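# Pull the peg out of the block with two arms

## Task

Draw the peg completely free of the block, so the two are fully separated, and finish with both the peg and the block resting on the table.

## Robot and tools

ROBOT. Two six-joint arms with parallel grippers, left_arm and right_arm, face each other across a table. Calibrated base positions in the scene frame: left_arm (-0.009, +0.462, +0.039) m, quat_wxyz (+0.706, 0, 0, -0.708); right_arm (-0.021, -0.457, +0.039) m, quat_wxyz (+0.713, 0, 0, +0.701). left_arm sits on the +y side. These names have nothing to do with which side of an image an arm appears on.

FRAME. All hand positions, orientations and velocities are reported in the scene frame: origin roughly halfway between the bases, +z up, table surface at z = +0.020 m. Reported hand poses may be a few centimetres off, worse at long reach. Joint order for every arm, in commands and in results: waist (joint_0), shoulder (joint_1), elbow (joint_2), wrist pitch (joint_3), wrist yaw (joint_4), wrist roll (joint_5). Stated ranges in rad: waist -3.054 to 3.054, shoulder 0.000 to 3.142, elbow 0.000 to 2.356, wrist pitch -1.571 to 1.571, wrist yaw -1.571 to 1.571, wrist roll -3.142 to 3.142. Real ends may differ by up to 0.028 rad.

GRIPPER. The fingers extend along the gripper's +x axis and close along its y axis. end_effector_position is the midpoint between the fingers, about 3-4 cm behind the tips; only the final 1.5 cm of each inner face is flat. Opening is an absolute number: +1 fully open (pad gap 0.080 m), empty fingers touch near -0.78, anything lower down to -1 goes no further. Closing from fully open takes at least 0.6 s. To hold a part, command roughly 0.08 below the grip_measured value seen at first contact.

execute_actions(actions, cameras). actions is a list of actions; each action is a list of 1 to 15 rows, each row run for one 1/30 s step; if fewer than 15 rows are given the last one is repeated, so each action lasts 0.5 s. Every row is one flat list of 14 numbers in [-1, 1], always including both arms: left_arm's 6 joint values then its opening, then right_arm's 6 joint values then its opening. Joint values are offsets from the Joint targets as they were when the action began (not from the previous row), scaled so 1.0 equals 2.055 rad for waist, shoulder and elbow and 4.263 rad for the three wrist joints. Repeating an offset in the next action moves further. An action pushing a joint more than 0.028 rad beyond its stated range is rejected for both arms. To keep a gripper unchanged, resend its current opening; 0 is a real command. An empty actions list just returns state and images.

move(target, speed, blend, opening_speed, blocking, cameras). target is one 14-number row as above, or a list of up to 15 such rows; every row's joint values are offsets from the same current Joint targets, and the openings are absolute. speed is the top speed in rad/s (0.01 to 7, default 0.5) of whichever joint travels furthest, given once or per target. blend (rad) rounds corners between listed targets; default 0 stops at each. opening_speed (per second on the -1 to +1 scale, at least 0.2) makes the opening change gradually. blocking=false returns after about 0.5 s while motion continues. Joints move together so the hand traces a curve and nothing is avoided. The result adds a "move:" line: done, off_target, moving, held or fault, possibly limits=held.

wait(seconds 0 to 10) lets time pass holding the last command. stop brakes a running move. zoom_image(camera, region=[x0, y0, x1, y1]) enlarges a pixel box, at most 504 by 504, from the latest image of cam_head_left, cam_head_right, cam_high or cam_low (each 896x504). show_instructions shows reference images. read_manual(section="licences") gives licence text. finished_scene(scene=1) ends the scene irreversibly.

RESULTS. Per arm: end_effector_position (m), end_effector_quat_wxyz, velocities (omitted when Joint velocities read "within noise"), Joint positions and velocities (rad, rad/s, plus pad gap in m), Joint targets (the base for the next offsets), Tool commands, grip_measured, grip_effort_n (motor effort, negative closing; not pad force), Joint torques and External joint torques. Messages to watch: "joint sent to its limit", "joint command not followed" (clearance check altered targets), blocked (an arm stopped by contact), TORQUE FAULT (10 s stop), MOTOR HOT and OVER-TEMPERATURE FAULT.

MOTION LIMITS. Each step a joint target stays within 0.368 rad (waist, shoulder, elbow) or 0.763 rad (wrists) of its measured angle, and targets placing the hand over 70 mm from where it is get scaled back, so large offsets need several actions. Load limits for contact torque (N m): waist 18.2, shoulder 22.5, elbow 22.4, wrist pitch 5.92, wrist yaw 5.9, wrist roll 5.54; a carried object's weight counts.

AVOID. Letting the peg or block leave the table, dropping or releasing moving parts, fast impacts, hard presses, and any contact between the two arms, including a gripper closing on the other arm's fingers. To end a push, command targets back past the measured positions. Stretched poses and sustained loads heat motors. Objects may occasionally be nudged by outside pushes.

Each tool is called by a JSON object that holds its "name" and its "arguments".

Reference images:

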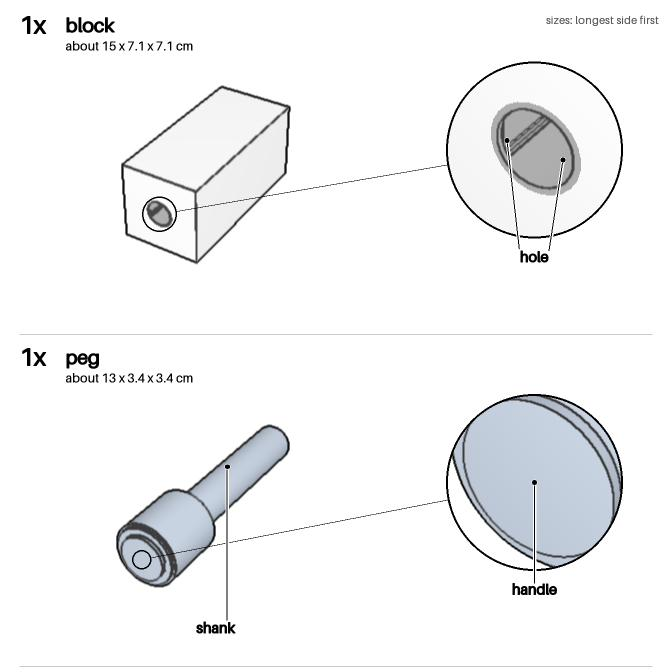

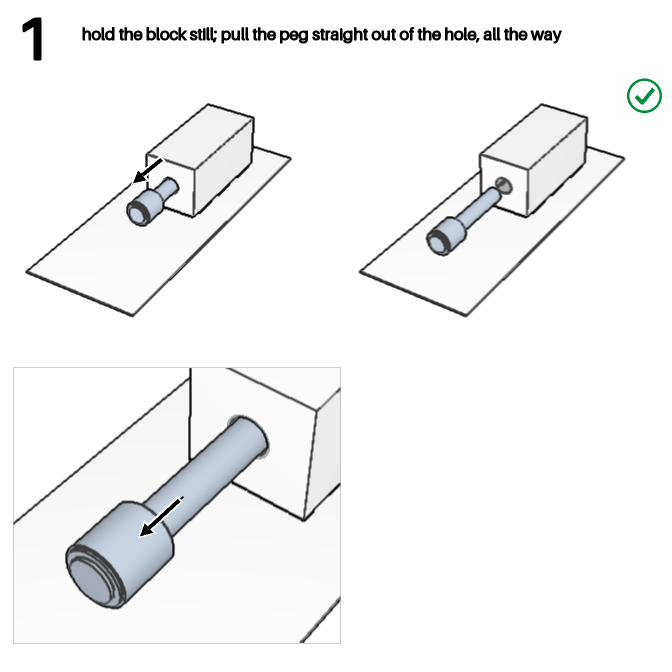

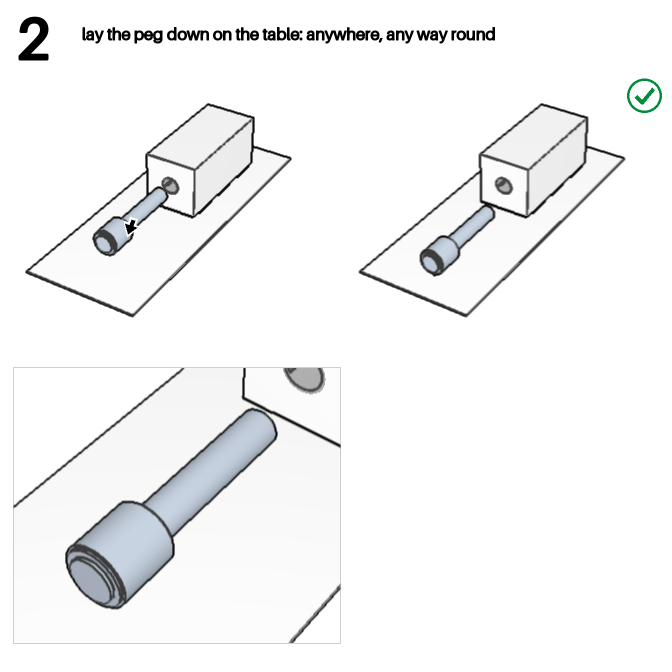

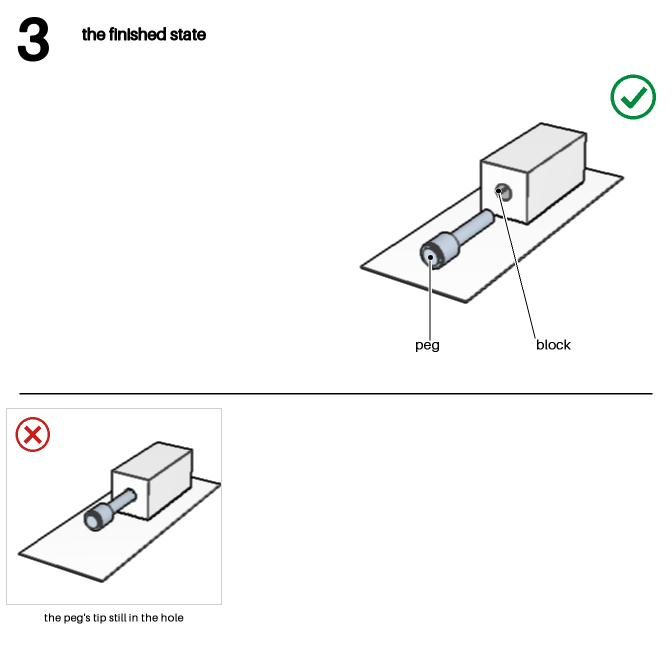

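## Session

{"name": "execute_actions", "arguments": {"actions": []}}

Scene clock: 0.00 s.
left_arm: end_effector_position=(+0.3161, +0.2501, +0.1595) grip_measured=+0.981 grip_effort_n=n/a end_effector_quat_wxyz=(+0.689, +0.397, +0.269, -0.544) | right_arm: end_effector_position=(+0.1770, -0.3676, +0.2336) grip_measured=+1.000 grip_effort_n=n/a end_effector_quat_wxyz=(+0.988, +0.144, +0.049, -0.019)
Joint positions: left_arm=[1.144 1.636 1.127 -0.539 0.387 1.018 0.079] | right_arm=[-0.465 0.485 0.239 0.02 1.101 0.491 0.08]
Joint velocities: within noise
Joint torques (N m): no reading
External joint torques (N m): no reading
Motor temperatures (°C): left_arm=[27 27 27 29 32 32] | right_arm=[30 29 28 28 29 32]
Heat: left arm: hottest wrist yaw 32 °C (+0.0 °C/min); right arm: hottest wrist roll 32 °C (+0.0 °C/min).
Joint targets: left_arm=[1.144 1.635 1.129 -0.537 0.388 1.018] | right_arm=[-0.465 0.484 0.241 0.022 1.102 0.491]
Tool commands: left_gripper/opening=+0.981332 right_gripper/opening=+1.0

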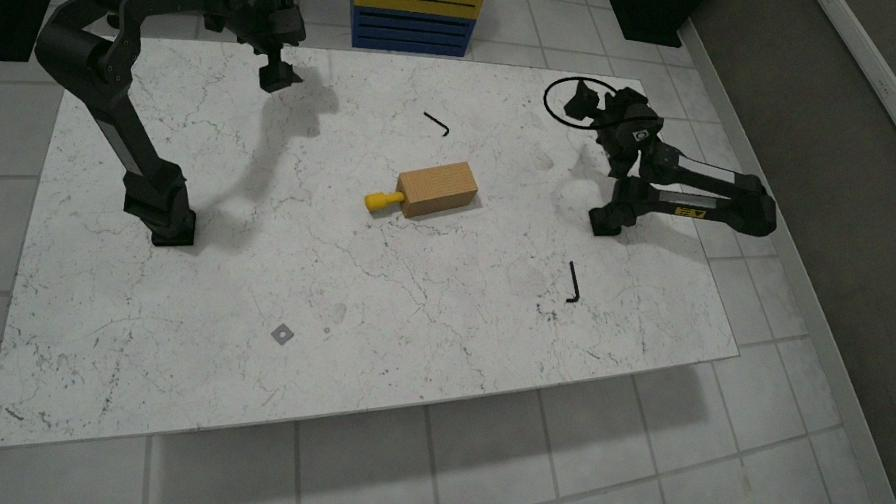

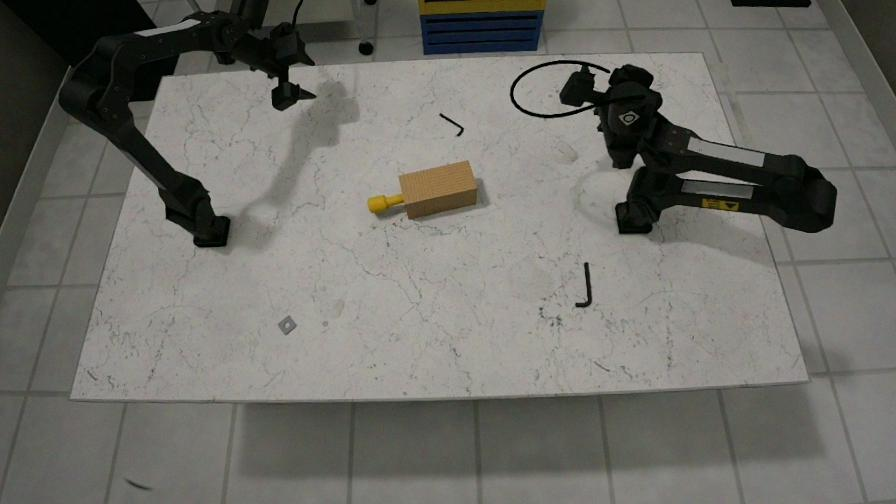

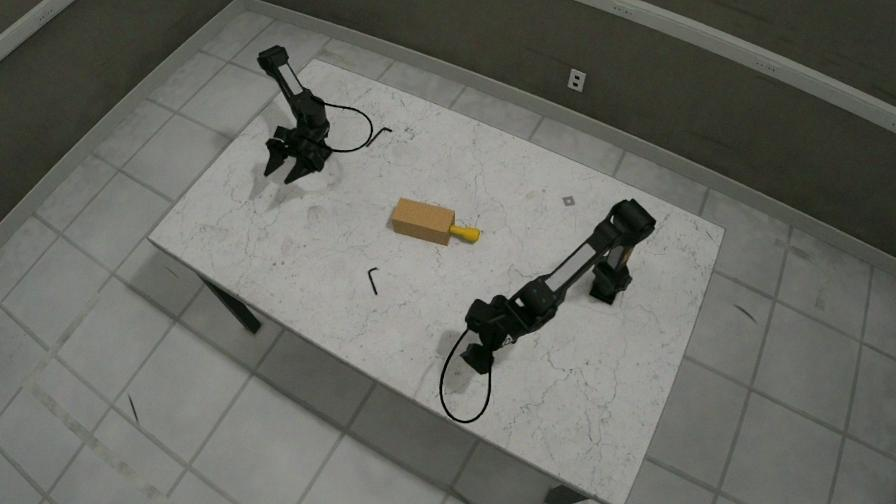

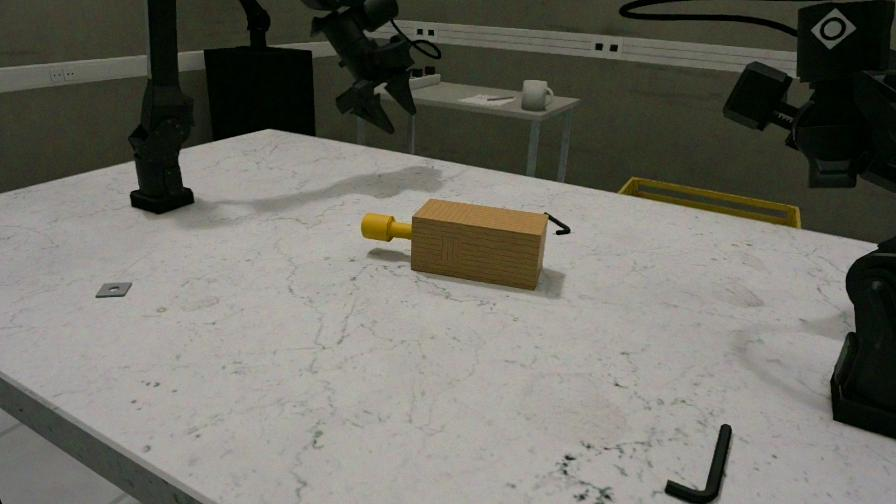

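{"name": "zoom_image", "arguments": {"camera": "cam_head_right", "region": [340, 130, 500, 240]}}

{"name": "zoom_image", "arguments": {"camera": "cam_head_left", "region": [340, 130, 500, 240]}}

{"name": "zoom_image", "arguments": {"camera": "cam_high", "region": [370, 170, 530, 280]}}

Scaled by 3.150.

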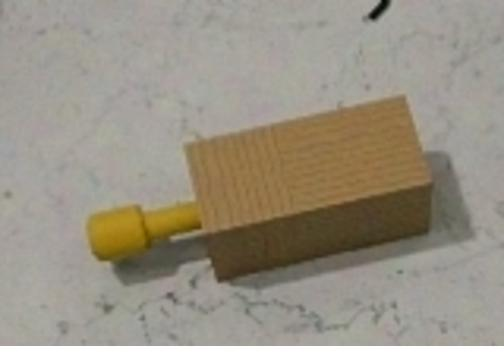

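Scaled by 3.150.

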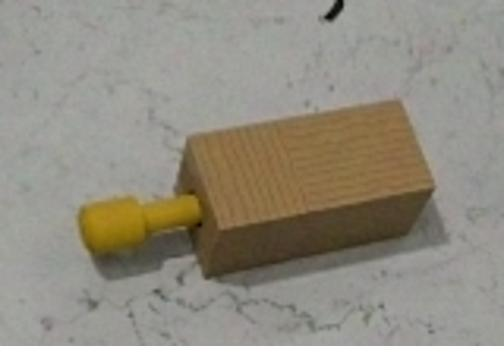

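Scaled by 3.150.

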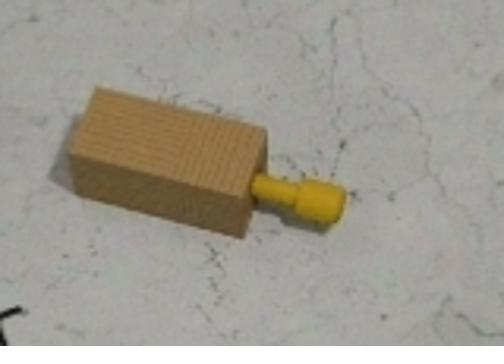

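{"name": "move", "arguments": {"target": [[0,0.1768,0.3169,-0.1913,-0.0910,0.4858,1,-0.2117,0.8421,0.9105,-0.3496,-0.2585,0.5187,1],[-0.4785,0.1768,0.3169,-0.1913,-0.0910,0.4858,1,0.1226,0.8421,0.9105,-0.3496,-0.2585,0.5187,1]], "speed": 1.0, "blend": [0.1,0]}}

{"name": "zoom_image", "arguments": {"camera": "cam_head_right", "region": [310, 80, 530, 260]}}

{"name": "zoom_image", "arguments": {"camera": "cam_high", "region": [340, 130, 560, 310]}}

{"name": "zoom_image", "arguments": {"camera": "cam_low", "region": [320, 100, 620, 320]}}

Scene clock: 34.97 s.
left_arm: end_effector_position=(+0.1350, +0.1109, +0.1730) grip_measured=+0.982 grip_effort_n=-2.1 end_effector_quat_wxyz=(-0.376, +0.600, -0.378, -0.596) | right_arm: end_effector_position=(+0.1966, -0.0893, +0.1734) grip_measured=+1.000 grip_effort_n=-1.2 end_effector_quat_wxyz=(+0.474, +0.525, +0.478, -0.520)
Joint positions: left_arm=[0.393 1.983 1.77 -1.351 -0.001 3.084 0.079] | right_arm=[-0.518 2.202 2.104 -1.465 -0.003 2.698 0.08]
Joint velocities: within noise
Joint torques (N m): left_arm=[0.09 -6.73 7.56 -0.04 0.02 0.18] | right_arm=[-0.05 -9.24 4.43 0.1 0.14 -0.05]
External joint torques (N m): left_arm=[0.12 1.91 2 -0.28 0.01 0.18] | right_arm=[-0.11 0.61 -1.02 -0.17 0.12 -0.05]
Motor temperatures (°C): left_arm=[27 34 30 30 32 32] | right_arm=[30 30 33 31 29 32]
Heat: left arm: hottest shoulder 34 °C (+12.0 °C/min); right arm: hottest elbow 33 °C (+8.6 °C/min).
Joint targets: left_arm=[0.393 1.998 1.780 -1.353 -0.001 3.089] | right_arm=[-0.519 2.202 2.104 -1.465 -0.002 2.698]
move: held (right_arm; a check stopped the path), off_target (left_arm; braked when a check withheld steps of right_arm); path passed 1 of 2 targets; limits=held; left_arm: the waist is farthest, 0.233 rad from its target; right_arm: the waist is farthest, 0.305 rad from its target
joint command not followed: on one or more control steps a check withheld the commanded joint targets of the right arm, and it was not sent them on those steps.
cause: the commanded joint targets, or the way to them, would bring a part of the robot too close to another arm (a part of this arm just beyond the wrist pitch and a part of the left arm just beyond the wrist pitch, along the way the arms are being sent, or toward where that arm still pushes).

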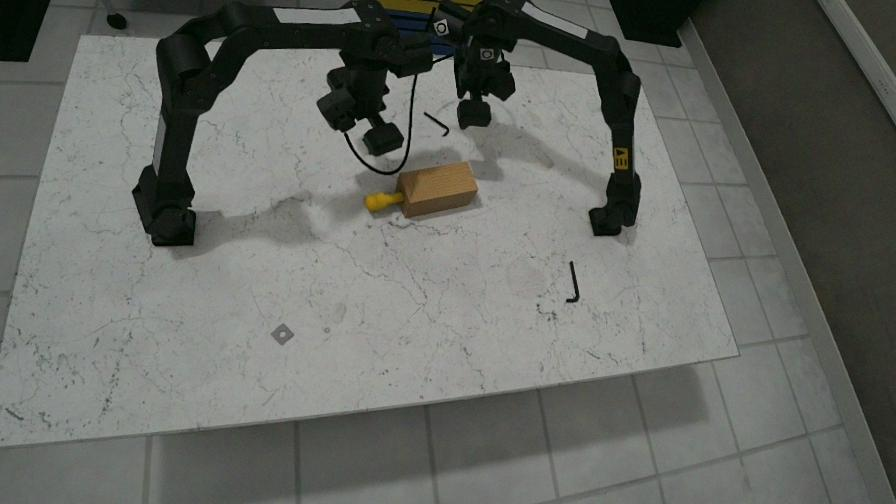

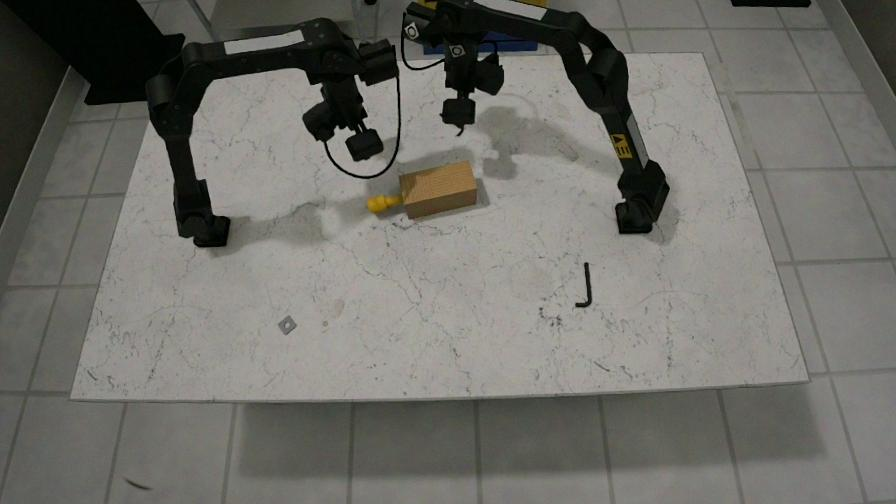

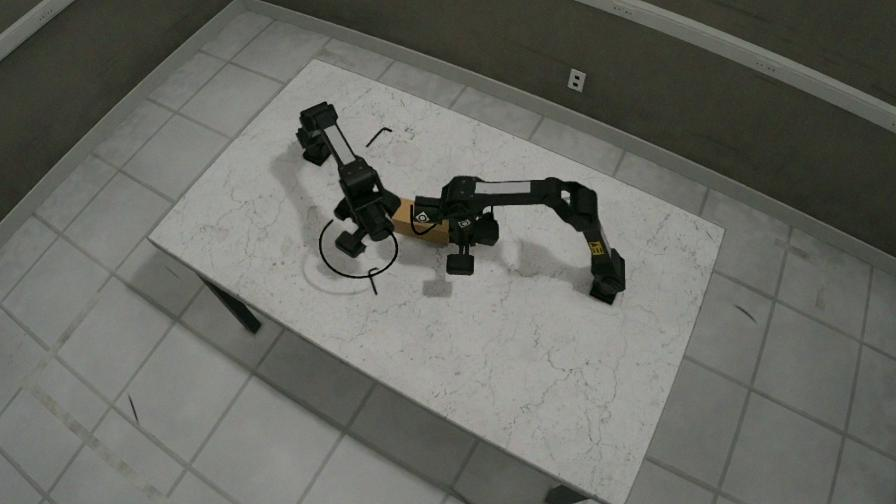

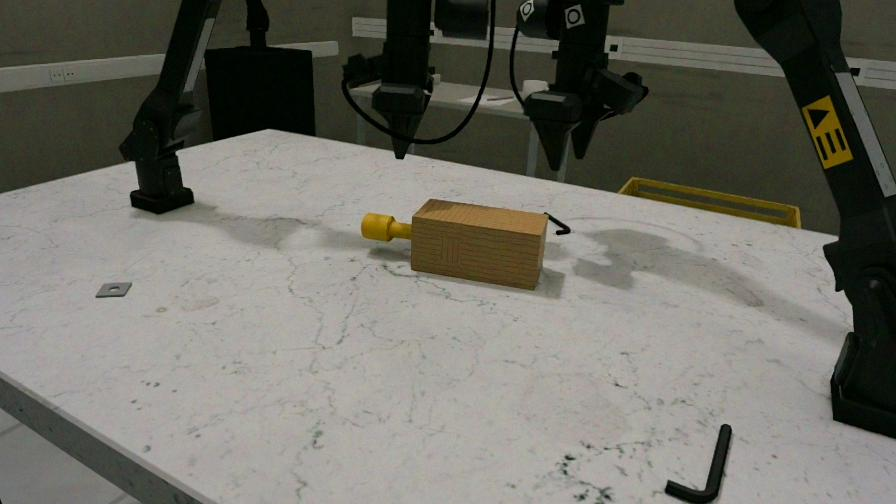

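Scaled by 2.291.

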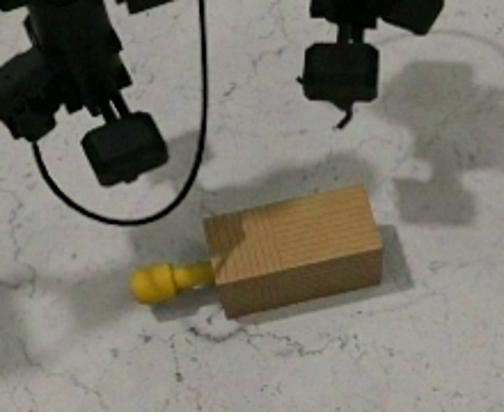

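Scaled by 2.291.

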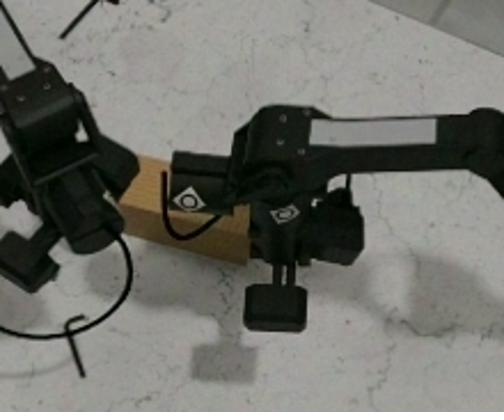

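Scaled by 1.680.

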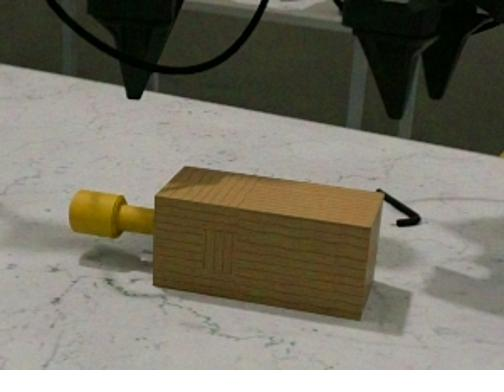

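{"name": "move", "arguments": {"target": [[0,-0.4580,-0.6510,0.2979,-0.0091,-0.7326,1,-0.1854,0,0,0,0,0,1],[-0.1212,-0.4580,-0.6510,0.2979,-0.0091,-0.7326,1,-0.1854,0,0,0,0,0,1],[-0.1212,-0.3761,-0.7230,0.3720,-0.0091,-0.7326,1,-0.1854,0,0,0,0,0,1]], "speed": 1.2, "blend": [0.1,0.05,0]}}

{"name": "zoom_image", "arguments": {"camera": "cam_head_right", "region": [310, 80, 530, 260]}}

{"name": "zoom_image", "arguments": {"camera": "cam_head_left", "region": [310, 80, 530, 260]}}

{"name": "zoom_image", "arguments": {"camera": "cam_high", "region": [370, 150, 570, 310]}}

{"name": "zoom_image", "arguments": {"camera": "cam_low", "region": [250, 100, 550, 320]}}

Scene clock: 59.77 s.
left_arm: end_effector_position=(+0.0387, +0.1712, +0.0946) grip_measured=+0.982 grip_effort_n=-5.8 end_effector_quat_wxyz=(+0.727, +0.214, +0.259, -0.599) | right_arm: end_effector_position=(+0.3175, -0.1966, +0.1734) grip_measured=+1.000 grip_effort_n=-1.6 end_effector_quat_wxyz=(+0.367, +0.606, +0.370, -0.601)
Joint positions: left_arm=[0.147 1.218 0.303 0.229 -0.038 -0.031 0.079] | right_arm=[-0.899 2.202 2.104 -1.465 -0.003 2.698 0.08]
Joint velocities: within noise
Joint torques (N m): left_arm=[-0.19 -2.01 5.33 1.47 -0.07 -0.07] | right_arm=[0.07 -9.25 4.41 0.1 0.13 -0.04]
External joint torques (N m): left_arm=[-0.17 1.02 -0.34 -0.02 -0.06 -0.08] | right_arm=[0.21 0.6 -1.03 -0.16 0.1 -0.04]
Motor temperatures (°C): left_arm=[27 35 33 30 32 32] | right_arm=[30 37 33 30 29 32]
Heat: left arm: hottest shoulder 35 °C (+8.0 °C/min); right arm: hottest shoulder 37 °C (+8.0 °C/min).
Joint targets: left_arm=[0.144 1.225 0.294 0.233 -0.039 -0.034] | right_arm=[-0.900 2.202 2.104 -1.465 -0.002 2.698]
move: done

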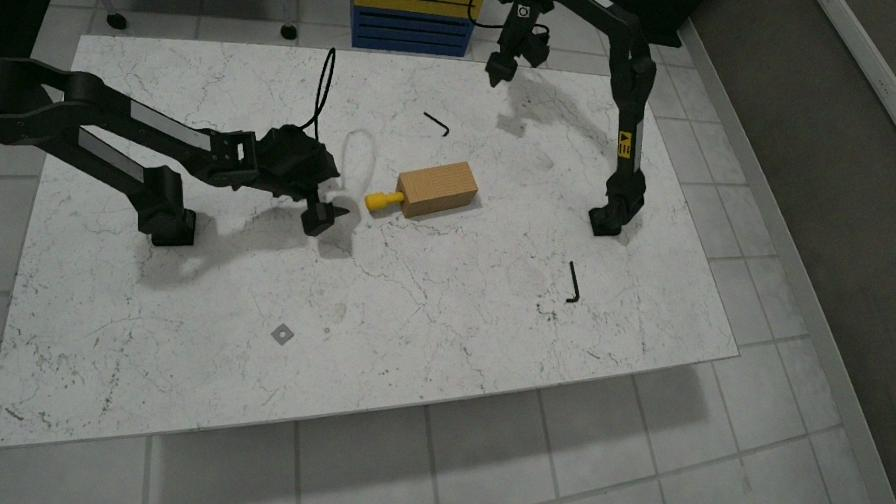

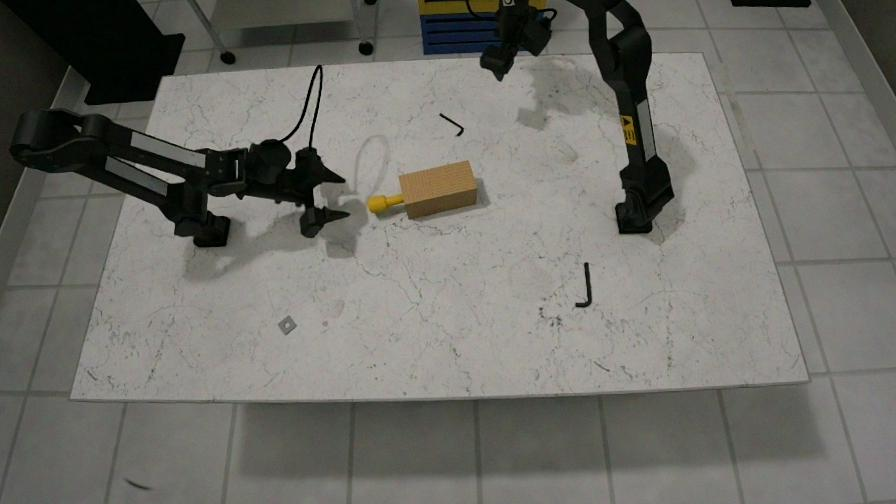

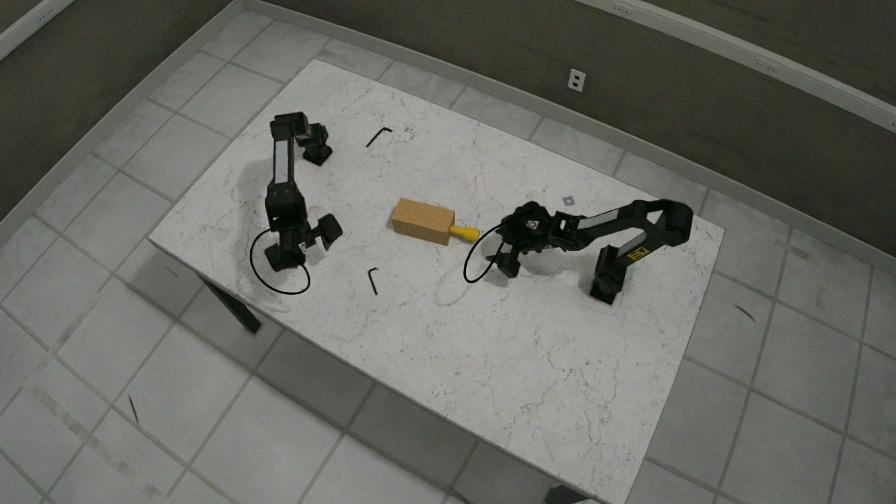

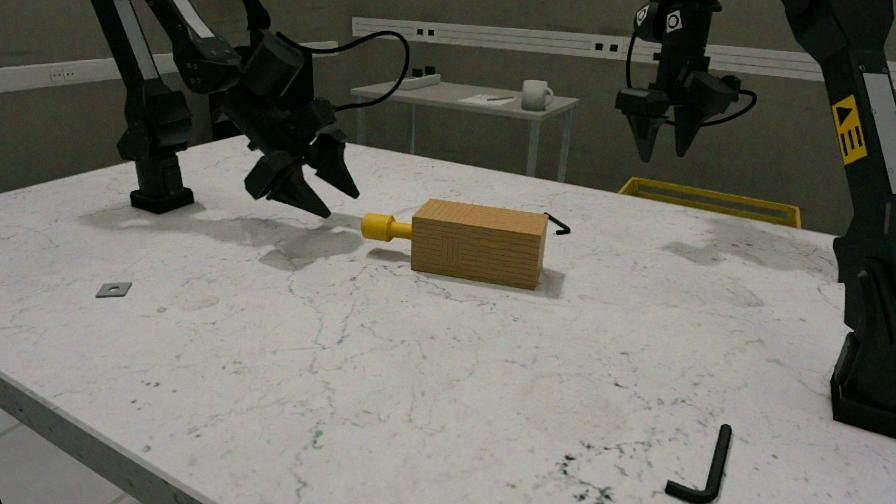

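Scaled by 2.291.

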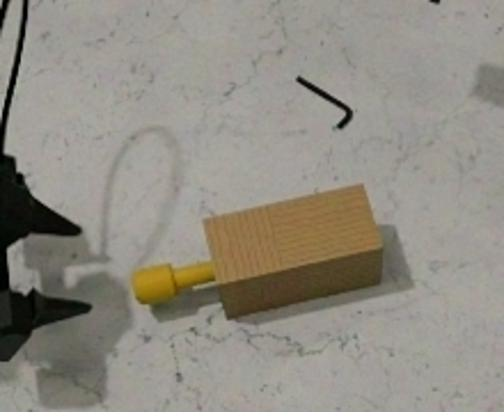

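Scaled by 2.291.

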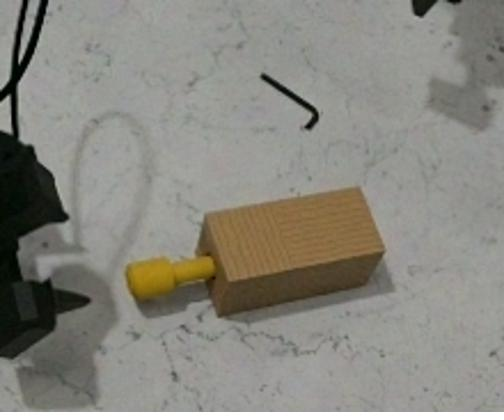

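Scaled by 2.520.

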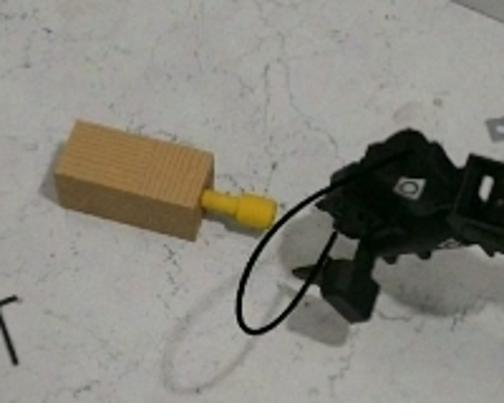

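Scaled by 1.680.

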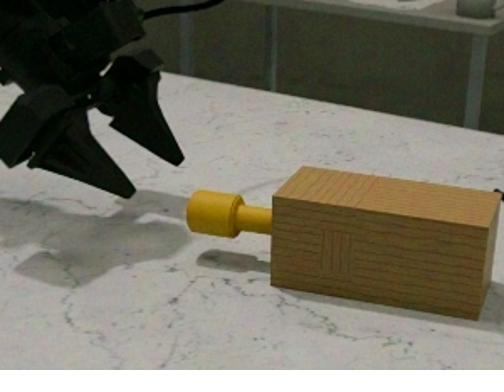

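{"name": "move", "arguments": {"target": [-0.0372,0.1909,0.1049,0.0392,-0.019,-0.0157,1,0,0,0,0,0,0,1], "speed": 0.4}}

{"name": "zoom_image", "arguments": {"camera": "cam_head_right", "region": [330, 130, 490, 240]}}

{"name": "zoom_image", "arguments": {"camera": "cam_low", "region": [320, 130, 560, 300]}}

Scene clock: 73.53 s.
left_arm: end_effector_position=(+0.0325, +0.1066, +0.0724) grip_measured=+0.982 grip_effort_n=-5.8 end_effector_quat_wxyz=(+0.733, +0.217, +0.269, -0.587) | right_arm: end_effector_position=(+0.3175, -0.1966, +0.1734) grip_measured=+1.000 grip_effort_n=-1.6 end_effector_quat_wxyz=(+0.367, +0.606, +0.370, -0.601)
Joint positions: left_arm=[0.071 1.606 0.499 0.397 -0.117 -0.098 0.079] | right_arm=[-0.899 2.202 2.104 -1.465 -0.003 2.698 0.08]
Joint velocities: within noise
Joint torques (N m): left_arm=[-0.2 -3.82 7.02 1.42 -0.21 -0.07] | right_arm=[-0.15 -9.29 4.37 0.1 0.13 -0.05]
External joint torques (N m): left_arm=[-0.16 1.39 2.1 -0.04 -0.16 -0.07] | right_arm=[-0.15 0.53 -1.07 -0.17 0.1 -0.05]
Motor temperatures (°C): left_arm=[27 33 32 33 32 32] | right_arm=[30 40 33 29 29 32]
Heat: left arm: hottest shoulder 33 °C (+2.0 °C/min); right arm: hottest shoulder 40 °C (+11.1 °C/min).
Joint targets: left_arm=[0.068 1.617 0.510 0.400 -0.120 -0.101] | right_arm=[-0.900 2.202 2.104 -1.465 -0.002 2.698]
move: done

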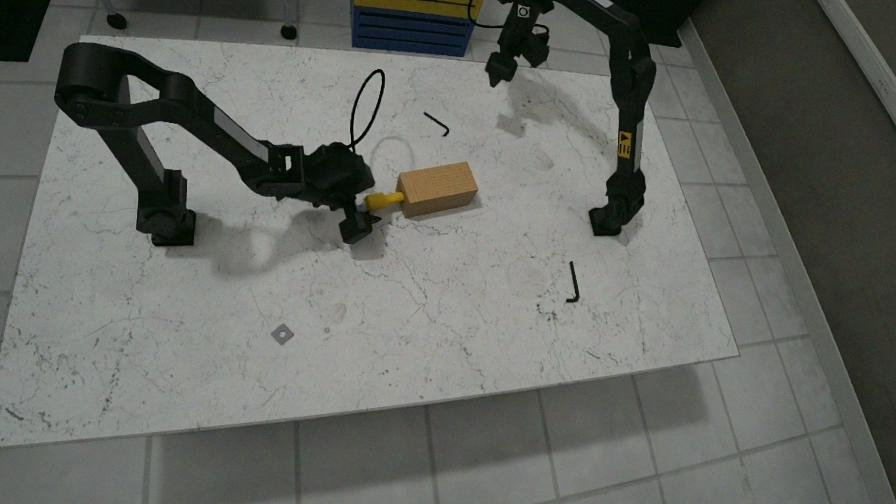

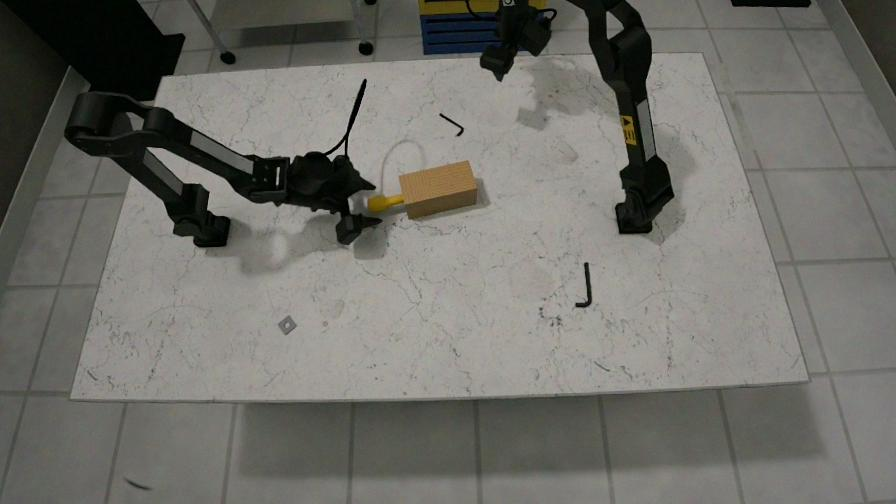

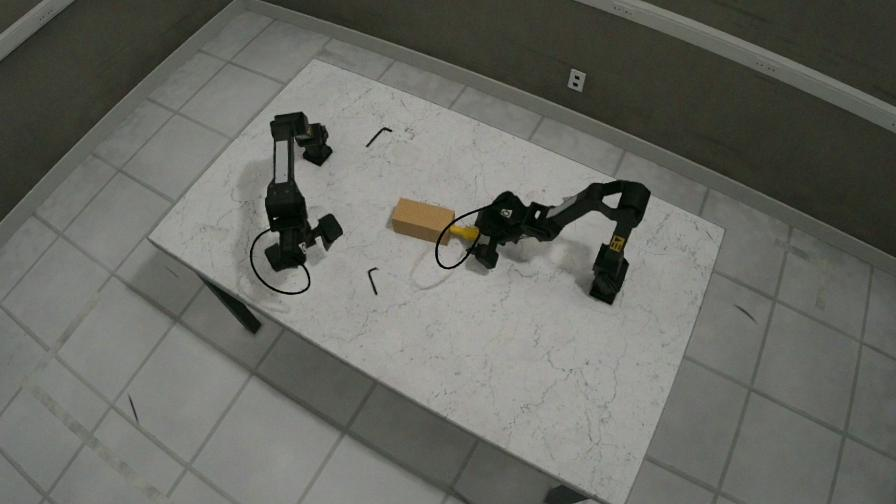

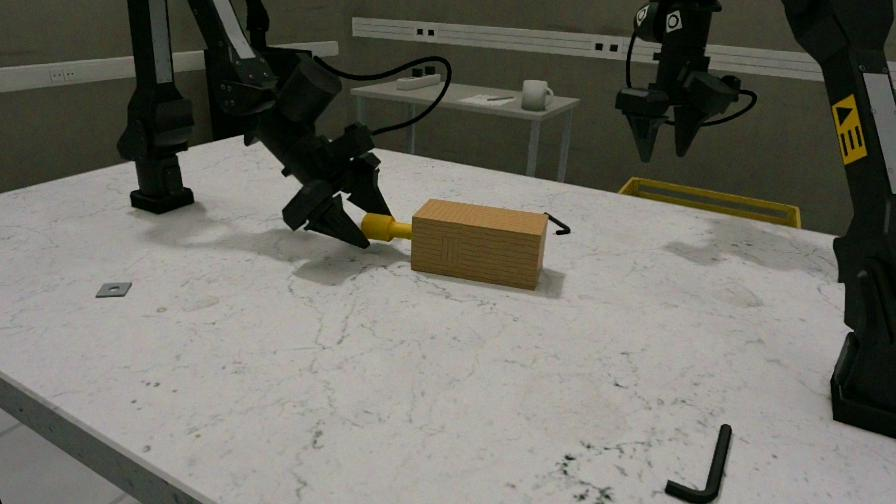

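Scaled by 3.150.

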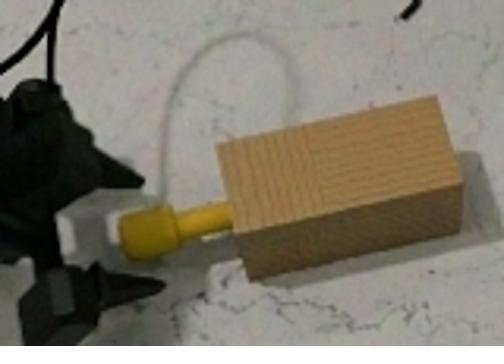

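Scaled by 2.100.

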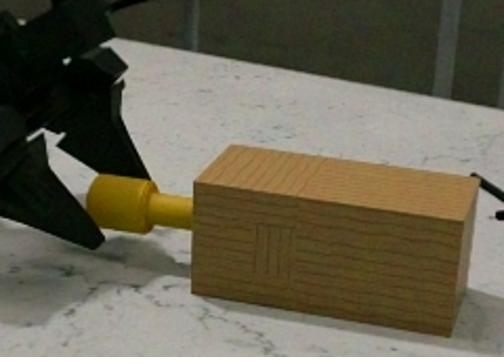

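{"name": "move", "arguments": {"target": [0,0,0,0,0,0,-0.11,0.3231,-0.0705,-0.1543,0.0386,0.0005,-0.0106,1], "speed": 0.6, "opening_speed": 0.6}}

{"name": "zoom_image", "arguments": {"camera": "cam_head_right", "region": [350, 100, 510, 240]}}

{"name": "zoom_image", "arguments": {"camera": "cam_head_left", "region": [350, 100, 510, 240]}}

{"name": "zoom_image", "arguments": {"camera": "cam_low", "region": [350, 60, 610, 310]}}

Scene clock: 83.63 s.
left_arm: end_effector_position=(+0.0314, +0.1064, +0.0724) grip_measured=-0.095 grip_effort_n=-77.9 end_effector_quat_wxyz=(+0.732, +0.217, +0.269, -0.588) | right_arm: end_effector_position=(+0.0780, -0.0728, +0.1444) grip_measured=+1.000 grip_effort_n=-2.6 end_effector_quat_wxyz=(+0.556, +0.434, +0.553, -0.445)
Joint positions: left_arm=[0.068 1.607 0.499 0.397 -0.117 -0.098 0.031] | right_arm=[-0.236 2.077 1.794 -1.303 -0.002 2.657 0.08]
Joint velocities: within noise
Joint torques (N m): left_arm=[0.01 -3.89 6.97 1.39 -0.2 -0.05] | right_arm=[-0.16 -10.47 3.84 0.3 0.16 -0.21]
External joint torques (N m): left_arm=[0.02 1.37 1.94 -0.09 -0.15 -0.05] | right_arm=[-0.16 -1.28 -1.67 0.08 0.13 -0.21]
Motor temperatures (°C): left_arm=[27 32 31 35 32 32] | right_arm=[30 42 33 29 29 32]
Heat: left arm: hottest wrist pitch 35 °C (+5.0 °C/min); right arm: hottest shoulder 42 °C (+13.1 °C/min).
Joint targets: left_arm=[0.068 1.617 0.510 0.400 -0.120 -0.101] | right_arm=[-0.235 2.057 1.787 -1.300 0.001 2.653]
move: done

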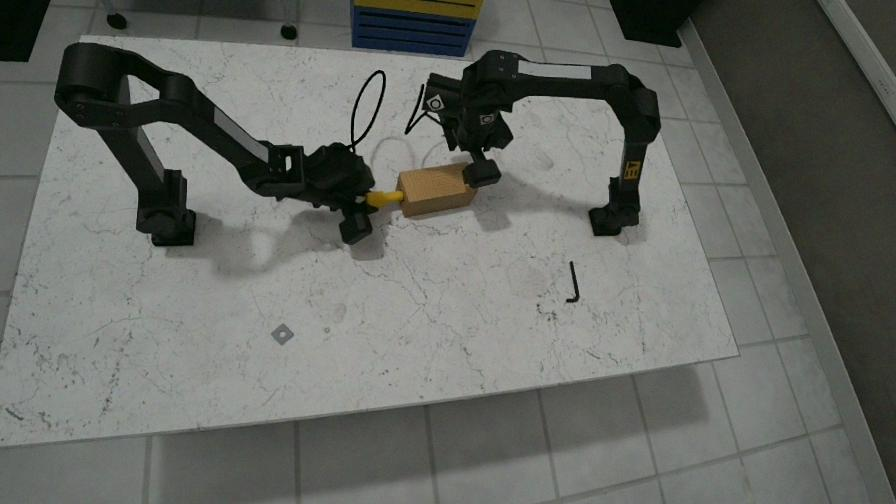

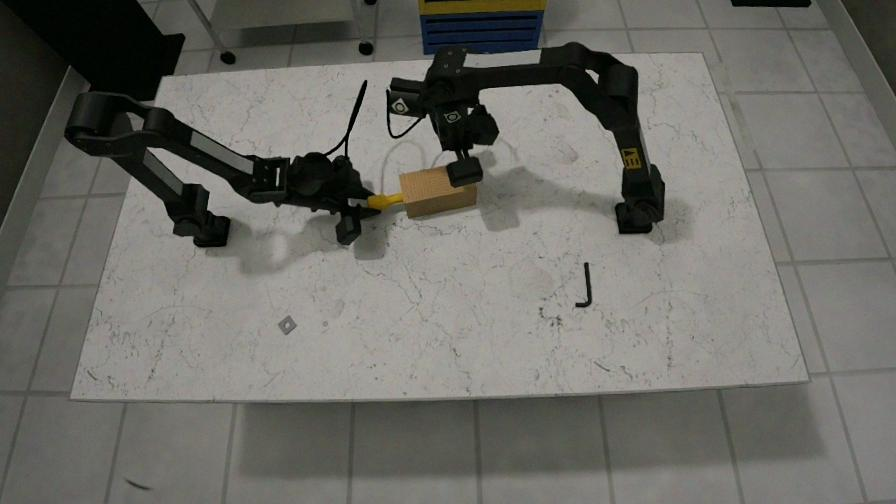

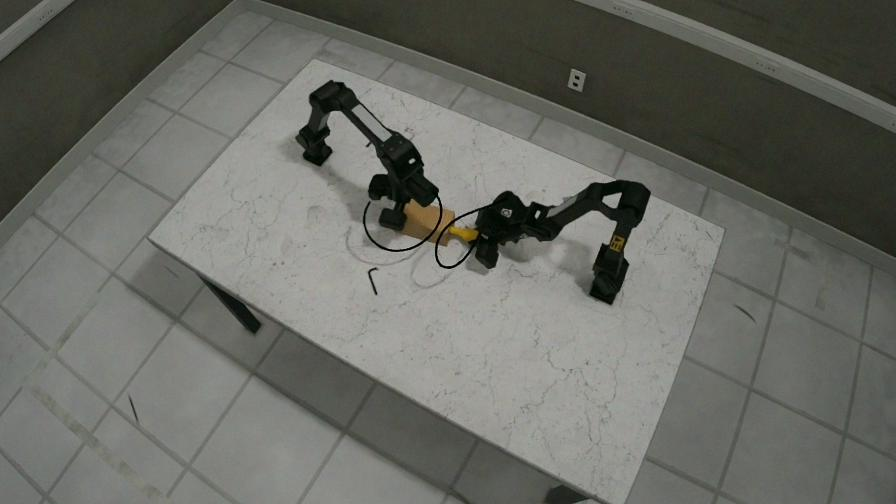

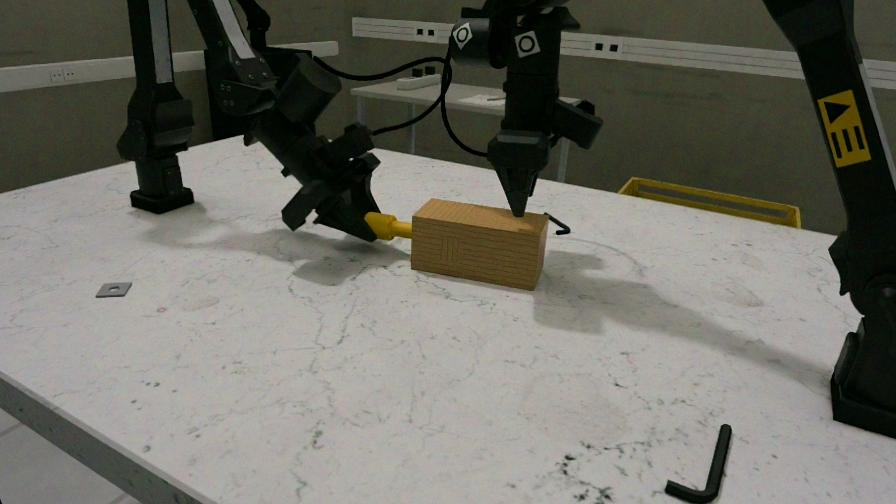

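Scaled by 3.150.

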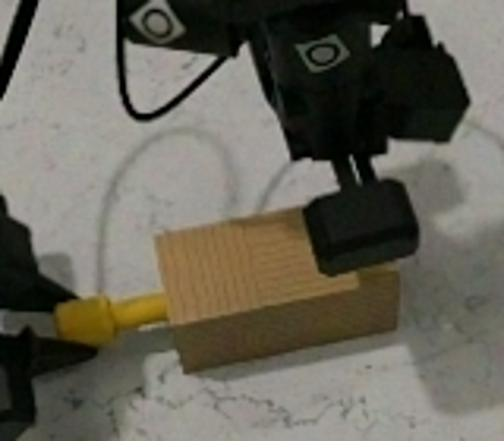

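Scaled by 3.150.

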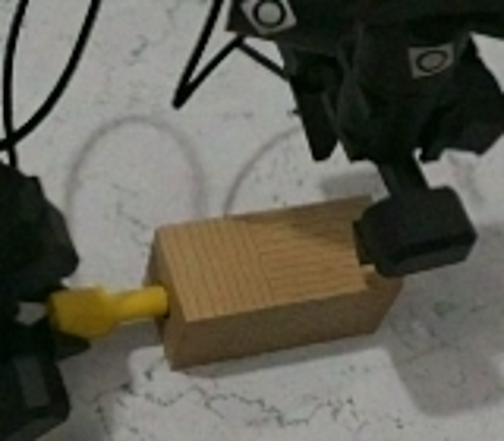

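Scaled by 1.938.

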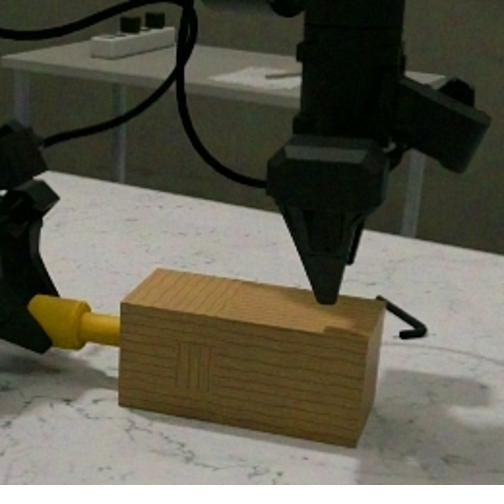

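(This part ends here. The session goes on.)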